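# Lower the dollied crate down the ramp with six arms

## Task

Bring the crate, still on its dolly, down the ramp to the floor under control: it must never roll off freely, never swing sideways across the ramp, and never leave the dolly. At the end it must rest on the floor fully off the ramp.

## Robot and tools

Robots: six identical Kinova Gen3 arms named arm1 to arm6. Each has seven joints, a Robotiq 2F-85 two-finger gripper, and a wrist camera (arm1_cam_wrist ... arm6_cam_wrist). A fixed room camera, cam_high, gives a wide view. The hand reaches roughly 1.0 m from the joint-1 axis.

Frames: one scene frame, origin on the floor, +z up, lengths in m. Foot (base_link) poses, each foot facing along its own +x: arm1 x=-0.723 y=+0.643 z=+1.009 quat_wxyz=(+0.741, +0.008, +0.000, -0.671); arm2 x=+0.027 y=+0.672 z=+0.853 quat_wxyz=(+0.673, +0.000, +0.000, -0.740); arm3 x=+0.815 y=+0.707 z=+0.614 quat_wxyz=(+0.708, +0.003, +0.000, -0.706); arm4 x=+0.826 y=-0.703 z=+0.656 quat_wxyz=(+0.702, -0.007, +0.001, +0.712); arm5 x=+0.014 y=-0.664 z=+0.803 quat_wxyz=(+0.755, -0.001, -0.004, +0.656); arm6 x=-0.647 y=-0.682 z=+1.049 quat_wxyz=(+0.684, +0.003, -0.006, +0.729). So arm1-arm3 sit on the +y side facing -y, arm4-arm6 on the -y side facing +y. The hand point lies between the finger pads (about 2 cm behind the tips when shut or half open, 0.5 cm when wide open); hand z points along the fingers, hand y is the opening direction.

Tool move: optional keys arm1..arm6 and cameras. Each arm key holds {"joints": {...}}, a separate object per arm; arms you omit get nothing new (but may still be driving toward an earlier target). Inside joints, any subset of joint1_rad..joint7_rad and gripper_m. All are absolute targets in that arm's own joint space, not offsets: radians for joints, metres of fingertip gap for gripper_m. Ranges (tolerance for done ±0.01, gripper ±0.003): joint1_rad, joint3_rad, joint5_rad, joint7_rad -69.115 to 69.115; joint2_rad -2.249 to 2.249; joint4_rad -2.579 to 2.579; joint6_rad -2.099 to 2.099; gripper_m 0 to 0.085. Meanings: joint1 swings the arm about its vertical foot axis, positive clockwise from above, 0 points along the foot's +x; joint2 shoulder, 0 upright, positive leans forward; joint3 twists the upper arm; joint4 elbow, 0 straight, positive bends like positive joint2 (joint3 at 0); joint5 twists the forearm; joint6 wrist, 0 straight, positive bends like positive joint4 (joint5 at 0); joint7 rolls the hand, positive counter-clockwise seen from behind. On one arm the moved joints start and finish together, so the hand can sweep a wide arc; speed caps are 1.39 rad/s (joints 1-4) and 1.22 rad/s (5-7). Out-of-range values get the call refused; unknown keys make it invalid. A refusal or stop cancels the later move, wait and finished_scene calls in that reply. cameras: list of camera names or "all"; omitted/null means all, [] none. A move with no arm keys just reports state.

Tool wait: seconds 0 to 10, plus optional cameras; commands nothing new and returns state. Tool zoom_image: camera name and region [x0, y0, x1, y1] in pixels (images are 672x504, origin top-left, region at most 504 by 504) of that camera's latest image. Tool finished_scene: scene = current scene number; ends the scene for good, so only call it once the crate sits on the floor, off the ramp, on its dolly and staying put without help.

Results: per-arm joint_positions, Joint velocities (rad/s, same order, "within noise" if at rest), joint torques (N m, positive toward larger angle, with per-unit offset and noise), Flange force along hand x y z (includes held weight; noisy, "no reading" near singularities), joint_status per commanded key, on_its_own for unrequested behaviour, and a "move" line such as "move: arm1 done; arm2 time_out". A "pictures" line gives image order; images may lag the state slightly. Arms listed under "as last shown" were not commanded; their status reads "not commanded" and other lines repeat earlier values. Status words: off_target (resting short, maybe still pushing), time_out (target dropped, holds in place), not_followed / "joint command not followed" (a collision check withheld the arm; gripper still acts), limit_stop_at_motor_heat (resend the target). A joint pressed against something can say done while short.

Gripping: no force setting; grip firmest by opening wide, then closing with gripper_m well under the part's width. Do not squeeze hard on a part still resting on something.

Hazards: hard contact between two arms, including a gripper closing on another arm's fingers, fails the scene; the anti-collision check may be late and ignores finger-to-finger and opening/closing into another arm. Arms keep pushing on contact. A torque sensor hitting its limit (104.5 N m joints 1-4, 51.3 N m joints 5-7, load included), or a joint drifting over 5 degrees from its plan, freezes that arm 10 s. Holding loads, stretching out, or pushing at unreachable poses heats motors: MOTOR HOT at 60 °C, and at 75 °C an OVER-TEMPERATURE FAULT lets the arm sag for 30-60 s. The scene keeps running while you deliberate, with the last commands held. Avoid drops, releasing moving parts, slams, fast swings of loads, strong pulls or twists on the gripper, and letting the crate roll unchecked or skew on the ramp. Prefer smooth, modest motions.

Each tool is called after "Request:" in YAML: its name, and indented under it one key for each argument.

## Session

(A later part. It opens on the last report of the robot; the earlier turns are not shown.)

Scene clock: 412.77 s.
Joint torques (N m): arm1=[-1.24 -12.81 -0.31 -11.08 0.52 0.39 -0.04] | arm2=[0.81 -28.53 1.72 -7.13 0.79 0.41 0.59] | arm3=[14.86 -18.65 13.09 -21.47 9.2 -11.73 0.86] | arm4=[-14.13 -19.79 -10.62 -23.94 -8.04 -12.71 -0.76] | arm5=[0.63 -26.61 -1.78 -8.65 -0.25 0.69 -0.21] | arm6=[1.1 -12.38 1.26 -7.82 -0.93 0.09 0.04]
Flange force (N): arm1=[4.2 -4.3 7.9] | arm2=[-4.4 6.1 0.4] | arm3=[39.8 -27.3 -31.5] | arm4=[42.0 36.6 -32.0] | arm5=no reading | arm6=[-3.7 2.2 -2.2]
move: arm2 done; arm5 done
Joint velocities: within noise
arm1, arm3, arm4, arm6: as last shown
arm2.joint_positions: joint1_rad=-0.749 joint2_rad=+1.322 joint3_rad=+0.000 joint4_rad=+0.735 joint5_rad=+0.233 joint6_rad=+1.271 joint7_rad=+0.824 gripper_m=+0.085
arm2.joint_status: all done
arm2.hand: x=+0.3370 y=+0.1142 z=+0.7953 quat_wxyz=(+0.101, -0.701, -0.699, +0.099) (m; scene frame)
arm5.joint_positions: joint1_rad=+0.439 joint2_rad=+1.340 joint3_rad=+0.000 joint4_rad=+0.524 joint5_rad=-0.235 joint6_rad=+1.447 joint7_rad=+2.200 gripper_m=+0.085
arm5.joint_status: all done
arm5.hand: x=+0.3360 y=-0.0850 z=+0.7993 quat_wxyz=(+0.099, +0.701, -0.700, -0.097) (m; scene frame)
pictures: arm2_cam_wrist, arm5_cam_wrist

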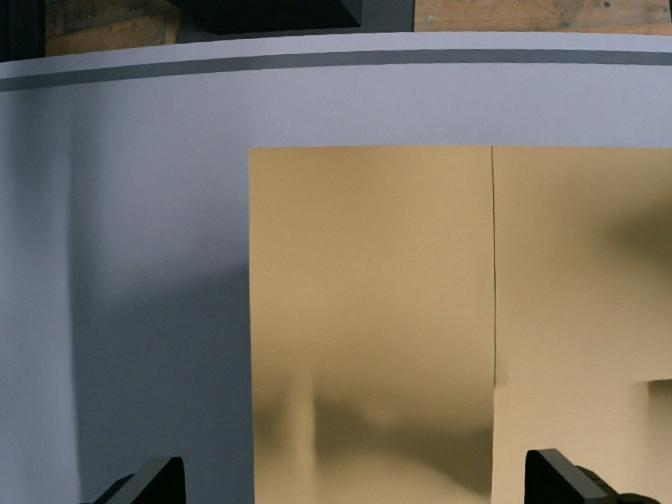

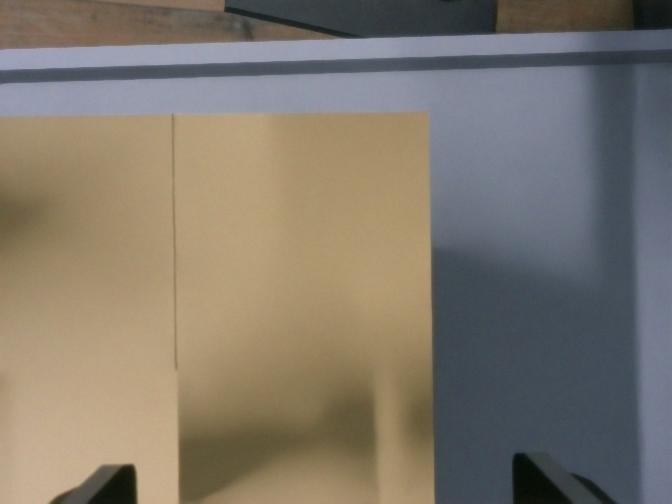

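Request:
move:
  arm2: {"joints":{"joint1_rad":-0.6785,"joint2_rad":0.8816,"joint4_rad":1.2102,"joint5_rad":0.2477,"joint6_rad":1.2168,"joint7_rad":0.8813}}
  arm5: {"joints":{"joint1_rad":0.3704,"joint2_rad":0.8659,"joint4_rad":1.0675,"joint5_rad":-0.2487,"joint6_rad":1.354,"joint7_rad":2.1529}}
  cameras: ["cam_high"]

Request:
zoom_image:
  camera: "cam_high"
  region: [250, 140, 450, 340]

Scene clock: 417.83 s.
Joint torques (N m): arm1=[-1.32 -12.81 -0.32 -11.06 0.51 0.39 -0.04] | arm2=[0.77 -24.4 1.5 -7 0.82 0.4 0.62] | arm3=[14.99 -18.66 13.12 -21.48 9.25 -11.75 0.87] | arm4=[-14.26 -19.76 -10.7 -24.01 -8.08 -12.69 -0.74] | arm5=[0.5 -22.42 -1.56 -8.58 -0.33 0.63 -0.16] | arm6=[1.1 -12.4 1.3 -7.84 -0.94 0.1 0.03]
Flange force (N): arm1=[4.1 -4.4 7.9] | arm2=[-2.7 4.5 -0.1] | arm3=[40.0 -27.2 -31.6] | arm4=[42.3 36.9 -32.1] | arm5=[4.5 3.1 1.0] | arm6=[-3.7 2.2 -2.1]
move: arm2 done; arm5 done
Joint velocities: within noise
arm1, arm3, arm4, arm6: as last shown
arm2.joint_positions: joint1_rad=-0.679 joint2_rad=+0.882 joint3_rad=+0.000 joint4_rad=+1.210 joint5_rad=+0.248 joint6_rad=+1.217 joint7_rad=+0.881 gripper_m=+0.085
arm2.joint_status: all done
arm2.hand: x=+0.2496 y=+0.1603 z=+0.9494 quat_wxyz=(+0.098, -0.700, -0.700, +0.098) (m; scene frame)
arm5.joint_positions: joint1_rad=+0.370 joint2_rad=+0.866 joint3_rad=+0.000 joint4_rad=+1.067 joint5_rad=-0.249 joint6_rad=+1.354 joint7_rad=+2.153 gripper_m=+0.085
arm5.joint_status: all done
arm5.hand: x=+0.2488 y=-0.1406 z=+0.9535 quat_wxyz=(+0.094, +0.701, -0.700, -0.097) (m; scene frame)
pictures: cam_high

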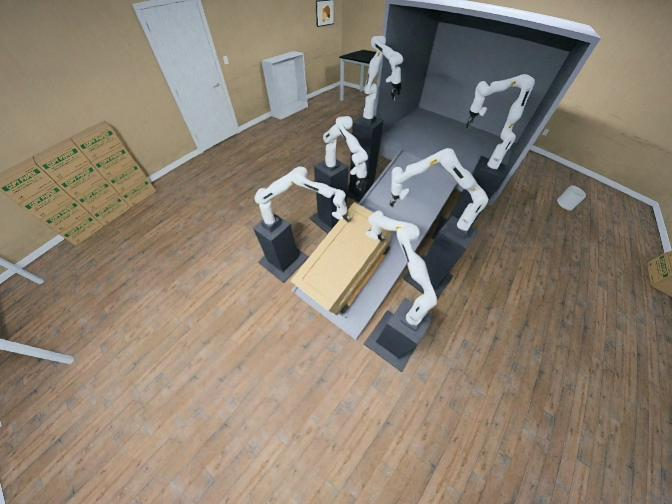

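Scaled by 2.520 from the camera's 672x504 image, which has a finer 960x720 frame.

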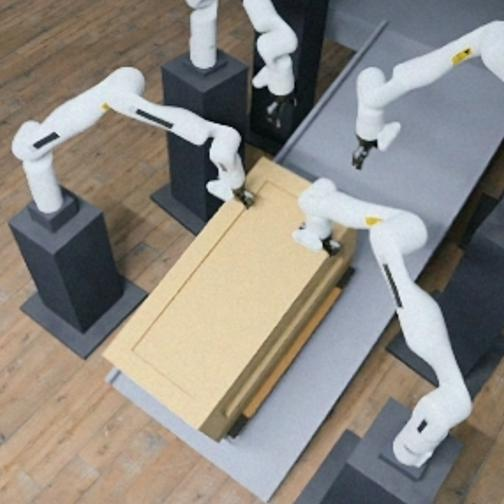

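Request:
move:
  arm3: {"joints":{"joint1_rad":0.3621,"joint2_rad":0.8252,"joint4_rad":1.2618,"joint5_rad":0.3165,"joint6_rad":0.978,"joint7_rad":0.1915}}
  arm4: {"joints":{"joint1_rad":-0.433,"joint2_rad":0.9167,"joint4_rad":1.1934,"joint5_rad":-0.3148,"joint6_rad":0.9325,"joint7_rad":2.8706}}
  cameras: ["arm3_cam_wrist","arm4_cam_wrist"]

Scene clock: 432.77 s.
Joint torques (N m): arm1=[-1.27 -12.86 -0.27 -11.1 0.54 0.37 -0.03] | arm2=[0.76 -24.46 1.53 -7.03 0.86 0.38 0.63] | arm3=[19.82 -33.54 19.4 -19.11 11.32 -3.11 1.02] | arm4=[-21.86 -37.35 -19.37 -22.46 -12.23 -3.99 -1.34] | arm5=[0.75 -22.49 -1.53 -8.57 -0.3 0.64 -0.15] | arm6=[1.12 -12.44 1.31 -7.79 -0.93 0.12 0.03]
Flange force (N): arm1=[4.2 -4.2 7.9] | arm2=[-2.7 4.6 -0.1] | arm3=[42.5 -2.9 1.6] | arm4=[48.5 7.9 4.1] | arm5=[4.2 3.3 1.1] | arm6=[-3.9 2.2 -2.1]
move: arm3 done; arm4 done
Joint velocities: within noise
arm1, arm2, arm5, arm6: as last shown
arm3.joint_positions: joint1_rad=+0.362 joint2_rad=+0.825 joint3_rad=+0.000 joint4_rad=+1.262 joint5_rad=+0.317 joint6_rad=+0.978 joint7_rad=+0.192 gripper_m=+0.062
arm3.joint_status: all done
arm3.hand: x=+0.5009 y=+0.1696 z=+0.7272 quat_wxyz=(+0.002, -0.991, +0.000, +0.137) (m; scene frame)
arm4.joint_positions: joint1_rad=-0.433 joint2_rad=+0.917 joint3_rad=+0.000 joint4_rad=+1.193 joint5_rad=-0.315 joint6_rad=+0.932 joint7_rad=+2.871 gripper_m=+0.062
arm4.joint_status: all done
arm4.hand: x=+0.5010 y=-0.1469 z=+0.7273 quat_wxyz=(+0.005, +0.991, -0.001, -0.135) (m; scene frame)
pictures: arm3_cam_wrist, arm4_cam_wrist

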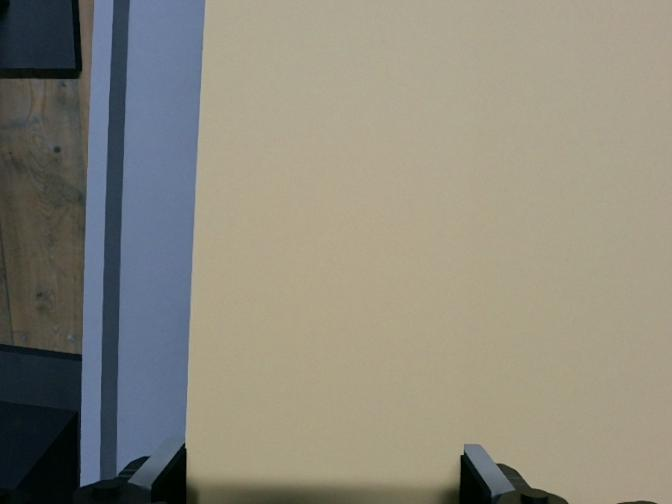

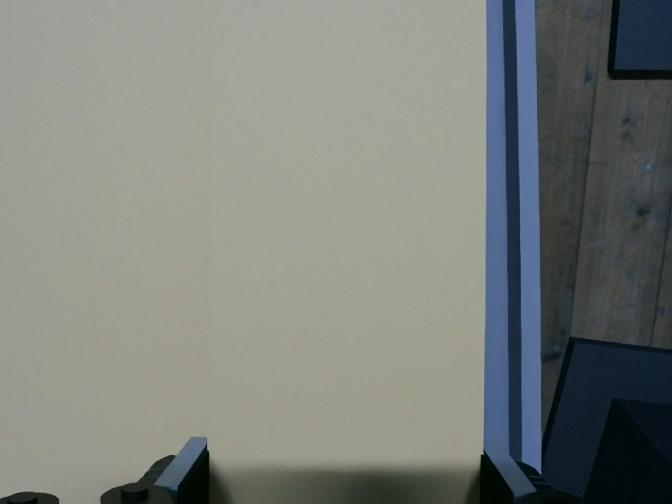

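Request:
move:
  arm3: {"joints":{"joint1_rad":0.3134,"joint2_rad":0.8105,"joint4_rad":1.3226,"joint5_rad":0.3291,"joint6_rad":0.9474,"joint7_rad":0.1255}}
  arm4: {"joints":{"joint1_rad":-0.3877,"joint2_rad":0.9021,"joint4_rad":1.256,"joint5_rad":-0.33,"joint6_rad":0.899,"joint7_rad":2.9354}}
  cameras: ["arm3_cam_wrist","arm4_cam_wrist"]

Request:
move:
  arm3: {"joints":{"joint1_rad":0.2628,"joint2_rad":0.8016,"joint4_rad":1.3738,"joint5_rad":0.3408,"joint6_rad":0.9214,"joint7_rad":0.0588}}
  arm4: {"joints":{"joint1_rad":-0.3404,"joint2_rad":0.8933,"joint4_rad":1.3084,"joint5_rad":-0.3445,"joint6_rad":0.8707,"joint7_rad":3.0012}}
  cameras: ["cam_high","arm3_cam_wrist","arm4_cam_wrist"]

Scene clock: 435.37 s.
Joint torques (N m): arm1=[-1.33 -12.8 -0.27 -11.08 0.52 0.39 -0.09] | arm2=[0.75 -24.3 1.51 -7 0.79 0.37 0.62] | arm3=[20.78 -44.63 21.66 -13.18 10.92 6.1 0.84] | arm4=[-22.46 -50.5 -21.74 -16.78 -12.44 5.26 -1.31] | arm5=[0.72 -22.31 -1.59 -8.59 -0.32 0.61 -0.19] | arm6=[1.1 -12.46 1.3 -7.82 -0.9 0.1 0.02]
Flange force (N): arm1=[4.1 -4.5 8.0] | arm2=[-2.6 4.4 -0.3] | arm3=[38.7 22.4 32.6] | arm4=[44.1 -19.9 39.1] | arm5=[4.6 3.5 1.0] | arm6=[-3.9 2.1 -2.1]
move: arm3 done; arm4 done
Joint velocities: within noise
arm1, arm2, arm5, arm6: as last shown
arm3.joint_positions: joint1_rad=+0.314 joint2_rad=+0.811 joint3_rad=+0.000 joint4_rad=+1.323 joint5_rad=+0.329 joint6_rad=+0.947 joint7_rad=+0.126 gripper_m=+0.062
arm3.joint_status: all done
arm3.hand: x=+0.5308 y=+0.1703 z=+0.7194 quat_wxyz=(+0.002, -0.991, +0.000, +0.137) (m; scene frame)
arm4.joint_positions: joint1_rad=-0.388 joint2_rad=+0.902 joint3_rad=+0.000 joint4_rad=+1.256 joint5_rad=-0.330 joint6_rad=+0.899 joint7_rad=+2.935 gripper_m=+0.062
arm4.joint_status: all done
arm4.hand: x=+0.5310 y=-0.1477 z=+0.7197 quat_wxyz=(+0.005, +0.991, -0.001, -0.135) (m; scene frame)
pictures: arm3_cam_wrist, arm4_cam_wrist

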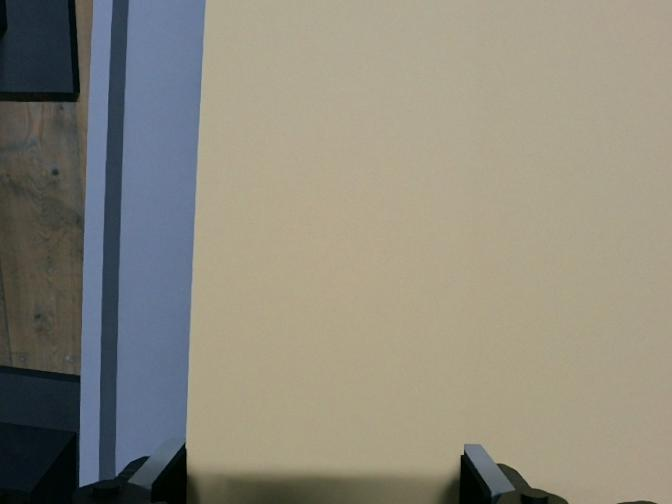

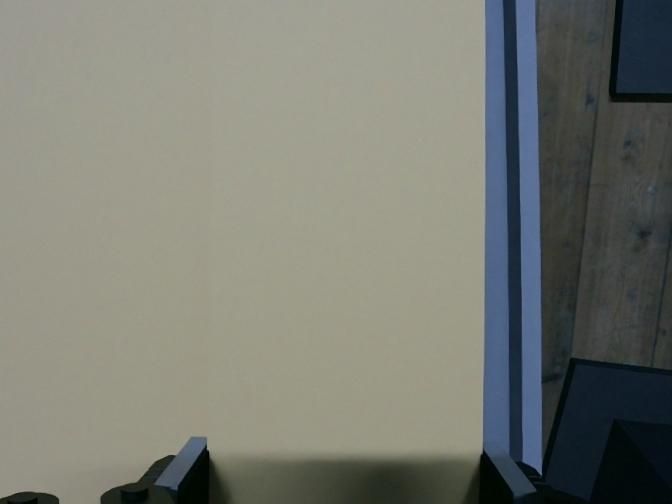

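Scene clock: 436.13 s.
Joint torques (N m): arm1=[-1.31 -12.81 -0.33 -11.05 0.53 0.38 -0.03] | arm2=[0.81 -24.39 1.48 -6.99 0.76 0.37 0.62] | arm3=[24.28 -52.35 26.03 -10.72 11.93 11.16 0.86] | arm4=[-26.3 -59.34 -26.44 -14.66 -13.72 10.07 -0.95] | arm5=[0.64 -22.45 -1.47 -8.62 -0.24 0.59 -0.19] | arm6=[1.11 -12.4 1.27 -7.83 -0.91 0.1 0.04]
Flange force (N): arm1=[4.1 -4.3 7.8] | arm2=[-2.7 4.6 -0.2] | arm3=[45.3 36.4 51.4] | arm4=[50.1 -35.6 59.1] | arm5=[4.5 3.3 1.1] | arm6=[-3.7 2.2 -2.1]
move: arm3 done; arm4 done
TORQUE WARNING: arm4's joint2_rad reached its warning level (56.7 N m). A warning alone does not stop the arm.
Joint velocities: within noise
arm1, arm2, arm5, arm6: as last shown
arm3.joint_positions: joint1_rad=+0.263 joint2_rad=+0.802 joint3_rad=+0.000 joint4_rad=+1.374 joint5_rad=+0.341 joint6_rad=+0.921 joint7_rad=+0.059 gripper_m=+0.062
arm3.joint_status: all done
arm3.hand: x=+0.5612 y=+0.1705 z=+0.7111 quat_wxyz=(+0.002, -0.991, +0.000, +0.137) (m; scene frame)
arm4.joint_positions: joint1_rad=-0.340 joint2_rad=+0.893 joint3_rad=+0.000 joint4_rad=+1.309 joint5_rad=-0.344 joint6_rad=+0.871 joint7_rad=+3.001 gripper_m=+0.062
arm4.joint_status: all done
arm4.hand: x=+0.5615 y=-0.1481 z=+0.7114 quat_wxyz=(+0.005, +0.991, -0.001, -0.135) (m; scene frame)
pictures: arm3_cam_wrist, arm4_cam_wrist, cam_high

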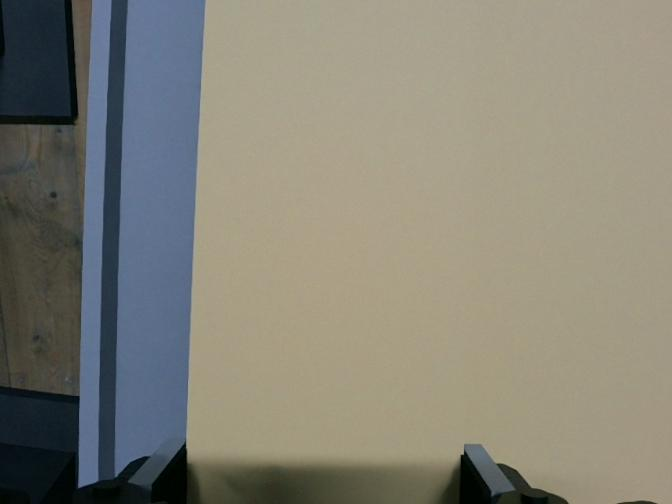

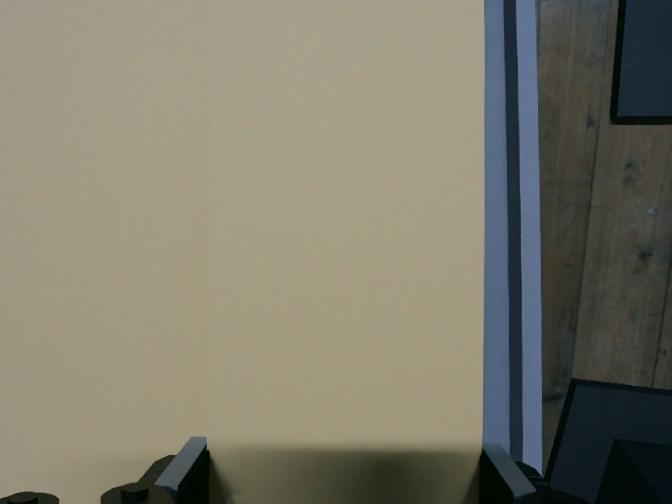

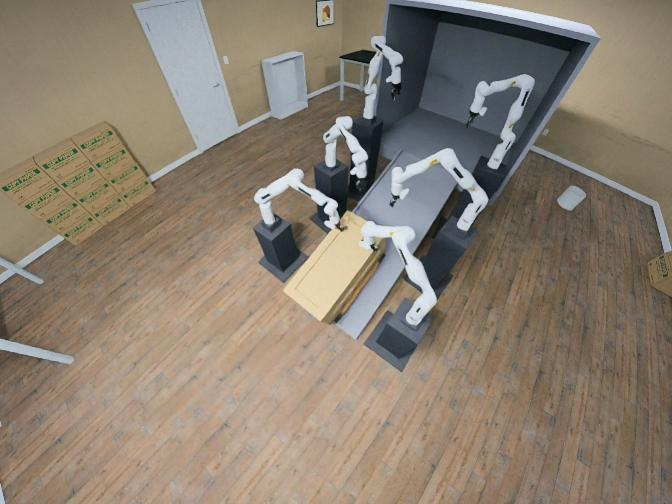

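Request:
move:
  arm3: {"joints":{"joint1_rad":0.2102,"joint2_rad":0.8072,"joint4_rad":1.4084,"joint5_rad":0.3515,"joint6_rad":0.9039,"joint7_rad":-0.0087}}
  arm4: {"joints":{"joint1_rad":-0.2910,"joint2_rad":0.8992,"joint4_rad":1.3436,"joint5_rad":-0.3583,"joint6_rad":0.8515,"joint7_rad":3.0679}}
  cameras: ["cam_high"]

Scene clock: 443.47 s.
Joint torques (N m): arm1=[-1.27 -12.77 -0.32 -11.03 0.57 0.38 -0.07] | arm2=[0.71 -24.36 1.48 -7.01 0.83 0.38 0.6] | arm3=[24.06 -16.26 22.53 -8.01 10.17 0.75 0.39] | arm4=[-27.65 -22.35 -24.87 -12.54 -12.28 0.21 -0.94] | arm5=[0.69 -22.44 -1.56 -8.53 -0.23 0.59 -0.06] | arm6=[1.11 -12.42 1.29 -7.83 -0.9 0.09 0.03]
Flange force (N): arm1=[4.1 -4.4 7.8] | arm2=[-2.7 4.4 -0.2] | arm3=[40.4 -0.9 -24.2] | arm4=[49.1 3.0 -17.5] | arm5=[3.9 3.3 0.9] | arm6=[-3.8 2.2 -2.1]
move: arm3 done; arm4 done
TORQUE WARNING: arm4's joint2_rad reached its warning level (56.7 N m). A warning alone does not stop the arm.
Joint velocities: within noise
arm1, arm2, arm5, arm6: as last shown
arm3.joint_positions: joint1_rad=+0.210 joint2_rad=+0.807 joint3_rad=+0.000 joint4_rad=+1.408 joint5_rad=+0.351 joint6_rad=+0.904 joint7_rad=-0.009 gripper_m=+0.062
arm3.joint_status: all done
arm3.hand: x=+0.5908 y=+0.1699 z=+0.6993 quat_wxyz=(+0.004, -0.991, +0.000, +0.137) (m; scene frame)
arm4.joint_positions: joint1_rad=-0.291 joint2_rad=+0.899 joint3_rad=+0.000 joint4_rad=+1.344 joint5_rad=-0.358 joint6_rad=+0.852 joint7_rad=+3.068 gripper_m=+0.062
arm4.joint_status: all done
arm4.hand: x=+0.5912 y=-0.1478 z=+0.6995 quat_wxyz=(+0.008, +0.991, -0.001, -0.135) (m; scene frame)
pictures: cam_high

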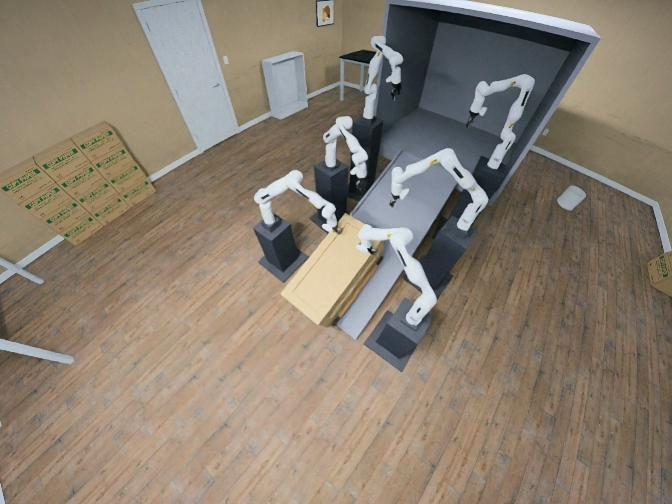

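Request:
move:
  arm3: {"joints":{"joint1_rad":0.1661,"joint2_rad":0.8042,"joint4_rad":1.4375,"joint5_rad":0.3567,"joint6_rad":0.8888,"joint7_rad":-0.0622}}
  arm4: {"joints":{"joint1_rad":-0.2495,"joint2_rad":0.8964,"joint4_rad":1.373,"joint5_rad":-0.3657,"joint6_rad":0.8358,"joint7_rad":3.118}}
  cameras: ["cam_high"]

Request:
zoom_image:
  camera: "cam_high"
  region: [250, 180, 450, 360]

Scene clock: 446.53 s.
Joint torques (N m): arm1=[-1.31 -12.79 -0.23 -11.09 0.54 0.4 -0.02] | arm2=[0.75 -24.42 1.48 -7.04 0.84 0.38 0.63] | arm3=[21.79 -32.29 22.66 -8.83 10.1 5.55 0.32] | arm4=[-26.56 -40.82 -26.27 -14.75 -13 4.93 -0.87] | arm5=[0.65 -22.42 -1.51 -8.49 -0.32 0.65 -0.21] | arm6=[1.11 -12.43 1.27 -7.84 -0.92 0.11 0.03]
Flange force (N): arm1=[4.3 -4.3 8.0] | arm2=[-2.6 4.5 -0.1] | arm3=[40.9 12.5 11.3] | arm4=[53.0 -8.5 20.9] | arm5=[4.2 3.1 0.9] | arm6=[-3.8 2.2 -2.0]
move: arm3 done; arm4 done
Joint velocities: arm1=[within noise] | arm2=[within noise] | arm3=[0.005 -0.001 0.008 0 0.007 0.001 0] | arm4=[-0.005 0 -0.009 -0.004 -0.006 0 -0.001] | arm5=[within noise] | arm6=[within noise]
arm1, arm2, arm5, arm6: as last shown
arm3.joint_positions: joint1_rad=+0.166 joint2_rad=+0.804 joint3_rad=+0.000 joint4_rad=+1.438 joint5_rad=+0.357 joint6_rad=+0.889 joint7_rad=-0.062 gripper_m=+0.062
arm3.joint_status: all done
arm3.hand: x=+0.6162 y=+0.1694 z=+0.6936 quat_wxyz=(+0.003, -0.991, +0.000, +0.136) (m; scene frame)
arm4.joint_positions: joint1_rad=-0.249 joint2_rad=+0.897 joint3_rad=+0.000 joint4_rad=+1.373 joint5_rad=-0.365 joint6_rad=+0.836 joint7_rad=+3.118 gripper_m=+0.062
arm4.joint_status: all done
arm4.hand: x=+0.6165 y=-0.1474 z=+0.6939 quat_wxyz=(+0.007, +0.991, -0.002, -0.134) (m; scene frame)
pictures: cam_high

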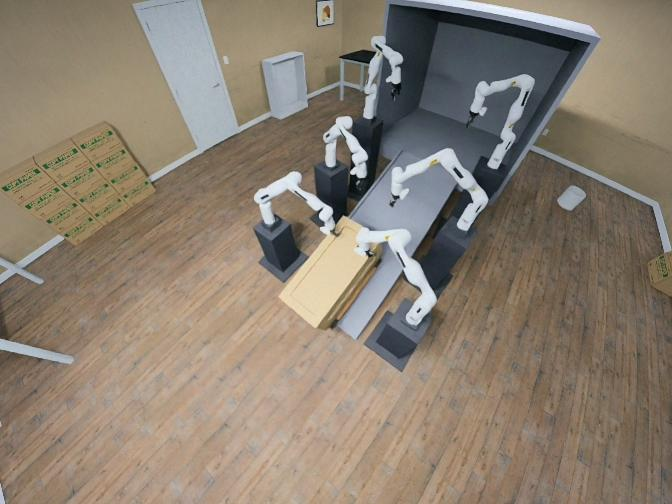

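Scaled by 2.520 from the camera's 672x504 image, which has a finer 960x720 frame.

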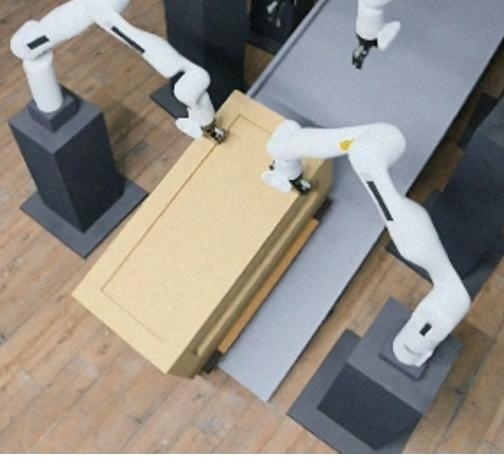

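Request:
move:
  arm3: {"joints":{"joint1_rad":0.1219,"joint2_rad":0.8066,"joint4_rad":1.4613,"joint5_rad":0.3585,"joint6_rad":0.8762,"joint7_rad":-0.1128}}
  arm4: {"joints":{"joint1_rad":-0.2079,"joint2_rad":0.8987,"joint4_rad":1.3973,"joint5_rad":-0.37,"joint6_rad":0.8222,"joint7_rad":3.1705}}
  cameras: ["cam_high"]

Request:
zoom_image:
  camera: "cam_high"
  region: [250, 180, 450, 360]

Scene clock: 448.03 s.
Joint torques (N m): arm1=[-1.27 -12.82 -0.33 -11.05 0.53 0.4 -0.05] | arm2=[0.79 -24.41 1.54 -7 0.81 0.4 0.56] | arm3=[21.71 -34.21 22.74 -7.04 9.5 7.72 0.19] | arm4=[-28.28 -43.97 -27.82 -12.59 -13.05 7.56 -0.39] | arm5=[0.61 -22.34 -1.62 -8.55 -0.27 0.67 -0.11] | arm6=[1.08 -12.43 1.31 -7.82 -0.92 0.11 0.04]
Flange force (N): arm1=[4.1 -4.3 7.9] | arm2=[-2.8 4.5 -0.1] | arm3=[41.6 16.2 18.4] | arm4=[56.0 -15.5 29.6] | arm5=[4.5 3.4 1.1] | arm6=[-3.8 2.2 -2.1]
move: arm3 done; arm4 done
Joint velocities: within noise
arm1.joint_positions: joint1_rad=-0.635 joint2_rad=+0.200 joint3_rad=+0.000 joint4_rad=+1.600 joint5_rad=+0.219 joint6_rad=+1.501 joint7_rad=+0.799 gripper_m=+0.085
arm1.joint_status: not commanded
arm1.hand: x=-0.5663 y=+0.3237 z=+1.3334 quat_wxyz=(+0.082, -0.702, -0.700, +0.098) (m; scene frame)
arm2, arm5: as last shown
arm3.joint_positions: joint1_rad=+0.121 joint2_rad=+0.807 joint3_rad=+0.000 joint4_rad=+1.461 joint5_rad=+0.358 joint6_rad=+0.876 joint7_rad=-0.113 gripper_m=+0.062
arm3.joint_status: all done
arm3.hand: x=+0.6418 y=+0.1694 z=+0.6863 quat_wxyz=(+0.003, -0.991, +0.000, +0.134) (m; scene frame)
arm4.joint_positions: joint1_rad=-0.207 joint2_rad=+0.899 joint3_rad=+0.000 joint4_rad=+1.397 joint5_rad=-0.370 joint6_rad=+0.822 joint7_rad=+3.171 gripper_m=+0.062
arm4.joint_status: all done
arm4.hand: x=+0.6420 y=-0.1474 z=+0.6868 quat_wxyz=(+0.007, +0.991, -0.001, -0.132) (m; scene frame)
arm6.joint_positions: joint1_rad=+0.581 joint2_rad=+0.200 joint3_rad=+0.000 joint4_rad=+1.600 joint5_rad=-0.259 joint6_rad=+1.437 joint7_rad=+2.143 gripper_m=+0.085
arm6.joint_status: not commanded
arm6.hand: x=-0.5165 y=-0.3438 z=+1.3794 quat_wxyz=(+0.070, +0.704, -0.697, -0.115) (m; scene frame)
pictures: cam_high

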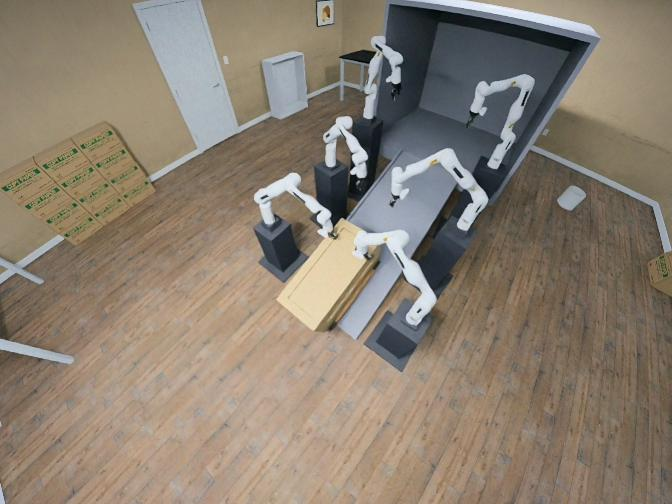

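Scaled by 2.520 from the camera's 672x504 image, which has a finer 960x720 frame.

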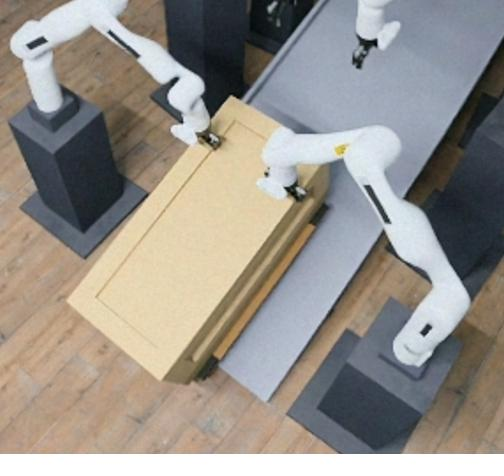

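Request:
move:
  arm3: {"joints":{"joint1_rad":0.0754,"joint2_rad":0.8135,"joint4_rad":1.4824,"joint5_rad":0.3644,"joint6_rad":0.8591,"joint7_rad":-0.1687}}
  arm4: {"joints":{"joint1_rad":-0.1634,"joint2_rad":0.9056,"joint4_rad":1.4174,"joint5_rad":-0.3782,"joint6_rad":0.8057,"joint7_rad":3.2259}}
  cameras: ["cam_high"]

Request:
zoom_image:
  camera: "cam_high"
  region: [250, 180, 450, 360]

Scene clock: 453.03 s.
Joint torques (N m): arm1=[-1.28 -12.81 -0.3 -11.01 0.51 0.4 -0.05] | arm2=[0.74 -24.35 1.45 -7.04 0.81 0.4 0.58] | arm3=[13.17 -14.86 12.3 -5.68 4.52 -0.08 -0.58] | arm4=[-19.91 -28.92 -19.2 -15.03 -9.4 -0.74 -0.18] | arm5=[0.67 -22.43 -1.63 -8.5 -0.3 0.68 -0.16] | arm6=[1.09 -12.4 1.28 -7.83 -0.92 0.1 0.02]
Flange force (N): arm1=[4.0 -4.3 7.8] | arm2=[-2.5 4.3 -0.1] | arm3=[19.3 -2.0 -21.5] | arm4=[38.9 9.1 -4.1] | arm5=[4.1 3.2 1.0] | arm6=[-3.7 2.2 -2.1]
move: arm3 done; arm4 done
Joint velocities: within noise
arm1, arm2, arm5, arm6: as last shown
arm3.joint_positions: joint1_rad=+0.075 joint2_rad=+0.813 joint3_rad=+0.000 joint4_rad=+1.482 joint5_rad=+0.364 joint6_rad=+0.859 joint7_rad=-0.169 gripper_m=+0.062
arm3.joint_status: all done
arm3.hand: x=+0.6669 y=+0.1686 z=+0.6778 quat_wxyz=(+0.002, -0.991, +0.000, +0.134) (m; scene frame)
arm4.joint_positions: joint1_rad=-0.163 joint2_rad=+0.906 joint3_rad=+0.000 joint4_rad=+1.417 joint5_rad=-0.378 joint6_rad=+0.806 joint7_rad=+3.226 gripper_m=+0.062
arm4.joint_status: all done
arm4.hand: x=+0.6672 y=-0.1465 z=+0.6785 quat_wxyz=(+0.005, +0.991, -0.001, -0.133) (m; scene frame)
pictures: cam_high

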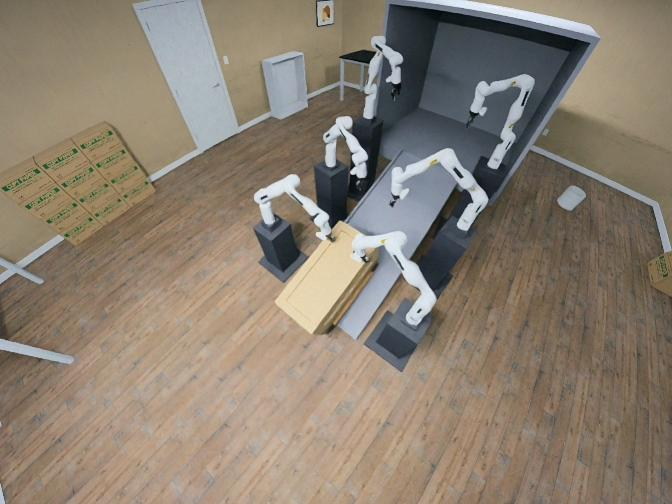

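Scaled by 2.520 from the camera's 672x504 image, which has a finer 960x720 frame.

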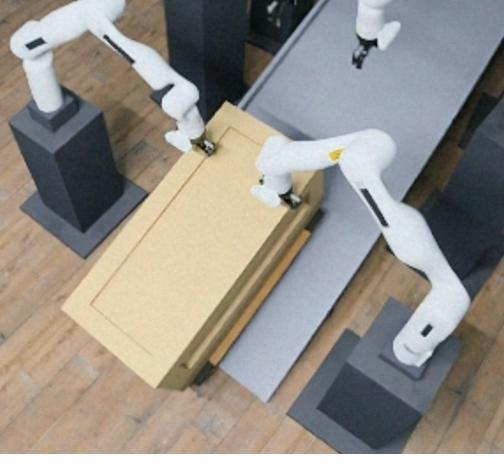

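Request:
move:
  arm3: {"joints":{"joint1_rad":0.0409,"joint2_rad":0.8130,"joint4_rad":1.4927,"joint5_rad":0.3381,"joint6_rad":0.8549,"joint7_rad":-0.1873}}
  arm4: {"joints":{"joint1_rad":-0.1296,"joint2_rad":0.9061,"joint4_rad":1.4283,"joint5_rad":-0.3521,"joint6_rad":0.8017,"joint7_rad":3.2433}}
  cameras: []

Scene clock: 458.00 s.
Joint torques (N m): arm1=[-1.34 -12.85 -0.32 -11.06 0.51 0.42 -0.06] | arm2=[0.77 -24.4 1.47 -7.03 0.76 0.39 0.62] | arm3=[14.24 -32.85 15.08 -3.85 6.63 7.73 0.62] | arm4=[-19.29 -43.83 -19.62 -11.96 -9.28 5.99 -0.05] | arm5=[0.66 -22.38 -1.49 -8.54 -0.27 0.62 -0.11] | arm6=[1.08 -12.41 1.27 -7.8 -0.92 0.1 0.05]
Flange force (N): arm1=[3.9 -4.4 8.0] | arm2=[-2.6 4.4 -0.1] | arm3=[29.8 19.1 21.9] | arm4=[41.9 -11.2 34.1] | arm5=[4.2 3.3 0.9] | arm6=[-3.9 2.2 -2.2]
move: arm3 done; arm4 done
Joint velocities: arm1=[within noise] | arm2=[within noise] | arm3=[0.006 -0.001 0.007 0.001 0.01 0.001 -0.001] | arm4=[-0.005 0.001 -0.009 0 0 0.001 0] | arm5=[within noise] | arm6=[within noise]
arm1, arm6: as last shown
arm2.joint_positions: joint1_rad=-0.679 joint2_rad=+0.882 joint3_rad=+0.000 joint4_rad=+1.210 joint5_rad=+0.248 joint6_rad=+1.217 joint7_rad=+0.881 gripper_m=+0.085
arm2.joint_status: not commanded
arm2.hand: x=+0.2496 y=+0.1603 z=+0.9494 quat_wxyz=(+0.098, -0.700, -0.700, +0.098) (m; scene frame)
arm3.joint_positions: joint1_rad=+0.040 joint2_rad=+0.813 joint3_rad=-0.001 joint4_rad=+1.493 joint5_rad=+0.338 joint6_rad=+0.855 joint7_rad=-0.187 gripper_m=+0.062
arm3.joint_status: all done
arm3.hand: x=+0.6925 y=+0.1689 z=+0.6739 quat_wxyz=(+0.002, -0.992, -0.001, +0.124) (m; scene frame)
arm4.joint_positions: joint1_rad=-0.129 joint2_rad=+0.906 joint3_rad=+0.001 joint4_rad=+1.428 joint5_rad=-0.352 joint6_rad=+0.802 joint7_rad=+3.243 gripper_m=+0.062
arm4.joint_status: all done
arm4.hand: x=+0.6933 y=-0.1466 z=+0.6741 quat_wxyz=(+0.005, +0.993, -0.001, -0.122) (m; scene frame)
arm5.joint_positions: joint1_rad=+0.370 joint2_rad=+0.866 joint3_rad=+0.000 joint4_rad=+1.067 joint5_rad=-0.249 joint6_rad=+1.354 joint7_rad=+2.153 gripper_m=+0.085
arm5.joint_status: not commanded
arm5.hand: x=+0.2488 y=-0.1406 z=+0.9535 quat_wxyz=(+0.094, +0.701, -0.700, -0.097) (m; scene frame)
pictures: none
No camera images: "cameras" was empty.

Request:
move:
  cameras: ["cam_high","arm4_cam_wrist"]

Request:
zoom_image:
  camera: "cam_high"
  region: [300, 280, 380, 350]

Scene clock: 458.90 s.
Joint torques (N m): arm1=[-1.32 -12.75 -0.29 -11.11 0.54 0.38 -0.07] | arm2=[0.76 -24.37 1.48 -6.95 0.82 0.36 0.62] | arm3=[8.11 -31.27 8.95 -2.05 3.43 7.72 0.22] | arm4=[-12.17 -42.24 -12.75 -11.07 -6.01 5.28 0.48] | arm5=[0.67 -22.46 -1.56 -8.5 -0.29 0.65 -0.18] | arm6=[1.09 -12.44 1.3 -7.81 -0.91 0.08 0.03]
Flange force (N): arm1=[4.3 -4.6 8.0] | arm2=[-2.9 4.6 -0.3] | arm3=[17.0 21.5 23.1] | arm4=[28.1 -9.9 34.9] | arm5=[4.0 3.1 1.0] | arm6=[-3.9 2.1 -2.2]
Joint velocities: within noise
arm1.joint_positions: joint1_rad=-0.635 joint2_rad=+0.200 joint3_rad=+0.000 joint4_rad=+1.600 joint5_rad=+0.219 joint6_rad=+1.501 joint7_rad=+0.799 gripper_m=+0.085
arm1.joint_status: not commanded
arm1.hand: x=-0.5663 y=+0.3237 z=+1.3334 quat_wxyz=(+0.082, -0.702, -0.700, +0.098) (m; scene frame)
arm2.joint_positions: joint1_rad=-0.679 joint2_rad=+0.882 joint3_rad=+0.000 joint4_rad=+1.210 joint5_rad=+0.248 joint6_rad=+1.217 joint7_rad=+0.881 gripper_m=+0.085
arm2.joint_status: not commanded
arm2.hand: x=+0.2496 y=+0.1603 z=+0.9494 quat_wxyz=(+0.098, -0.700, -0.700, +0.098) (m; scene frame)
arm3.joint_positions: joint1_rad=+0.041 joint2_rad=+0.813 joint3_rad=+0.000 joint4_rad=+1.493 joint5_rad=+0.338 joint6_rad=+0.855 joint7_rad=-0.187 gripper_m=+0.062
arm3.joint_status: all done
arm3.hand: x=+0.6917 y=+0.1689 z=+0.6740 quat_wxyz=(+0.002, -0.992, +0.000, +0.124) (m; scene frame)
arm4.joint_positions: joint1_rad=-0.130 joint2_rad=+0.906 joint3_rad=+0.000 joint4_rad=+1.428 joint5_rad=-0.352 joint6_rad=+0.802 joint7_rad=+3.243 gripper_m=+0.062
arm4.joint_status: all done
arm4.hand: x=+0.6926 y=-0.1466 z=+0.6743 quat_wxyz=(+0.005, +0.992, -0.001, -0.122) (m; scene frame)
arm5.joint_positions: joint1_rad=+0.370 joint2_rad=+0.866 joint3_rad=+0.000 joint4_rad=+1.067 joint5_rad=-0.249 joint6_rad=+1.354 joint7_rad=+2.153 gripper_m=+0.085
arm5.joint_status: not commanded
arm5.hand: x=+0.2488 y=-0.1406 z=+0.9535 quat_wxyz=(+0.094, +0.701, -0.700, -0.097) (m; scene frame)
arm6.joint_positions: joint1_rad=+0.581 joint2_rad=+0.200 joint3_rad=+0.000 joint4_rad=+1.600 joint5_rad=-0.259 joint6_rad=+1.437 joint7_rad=+2.143 gripper_m=+0.085
arm6.joint_status: not commanded
arm6.hand: x=-0.5165 y=-0.3438 z=+1.3794 quat_wxyz=(+0.070, +0.704, -0.697, -0.115) (m; scene frame)
pictures: arm4_cam_wrist, cam_high

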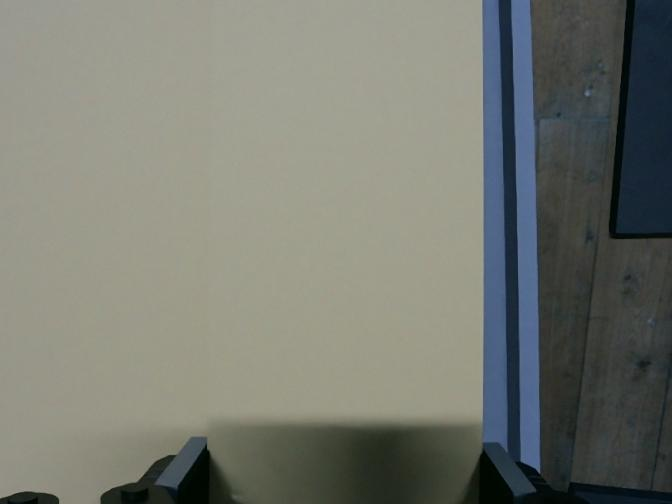

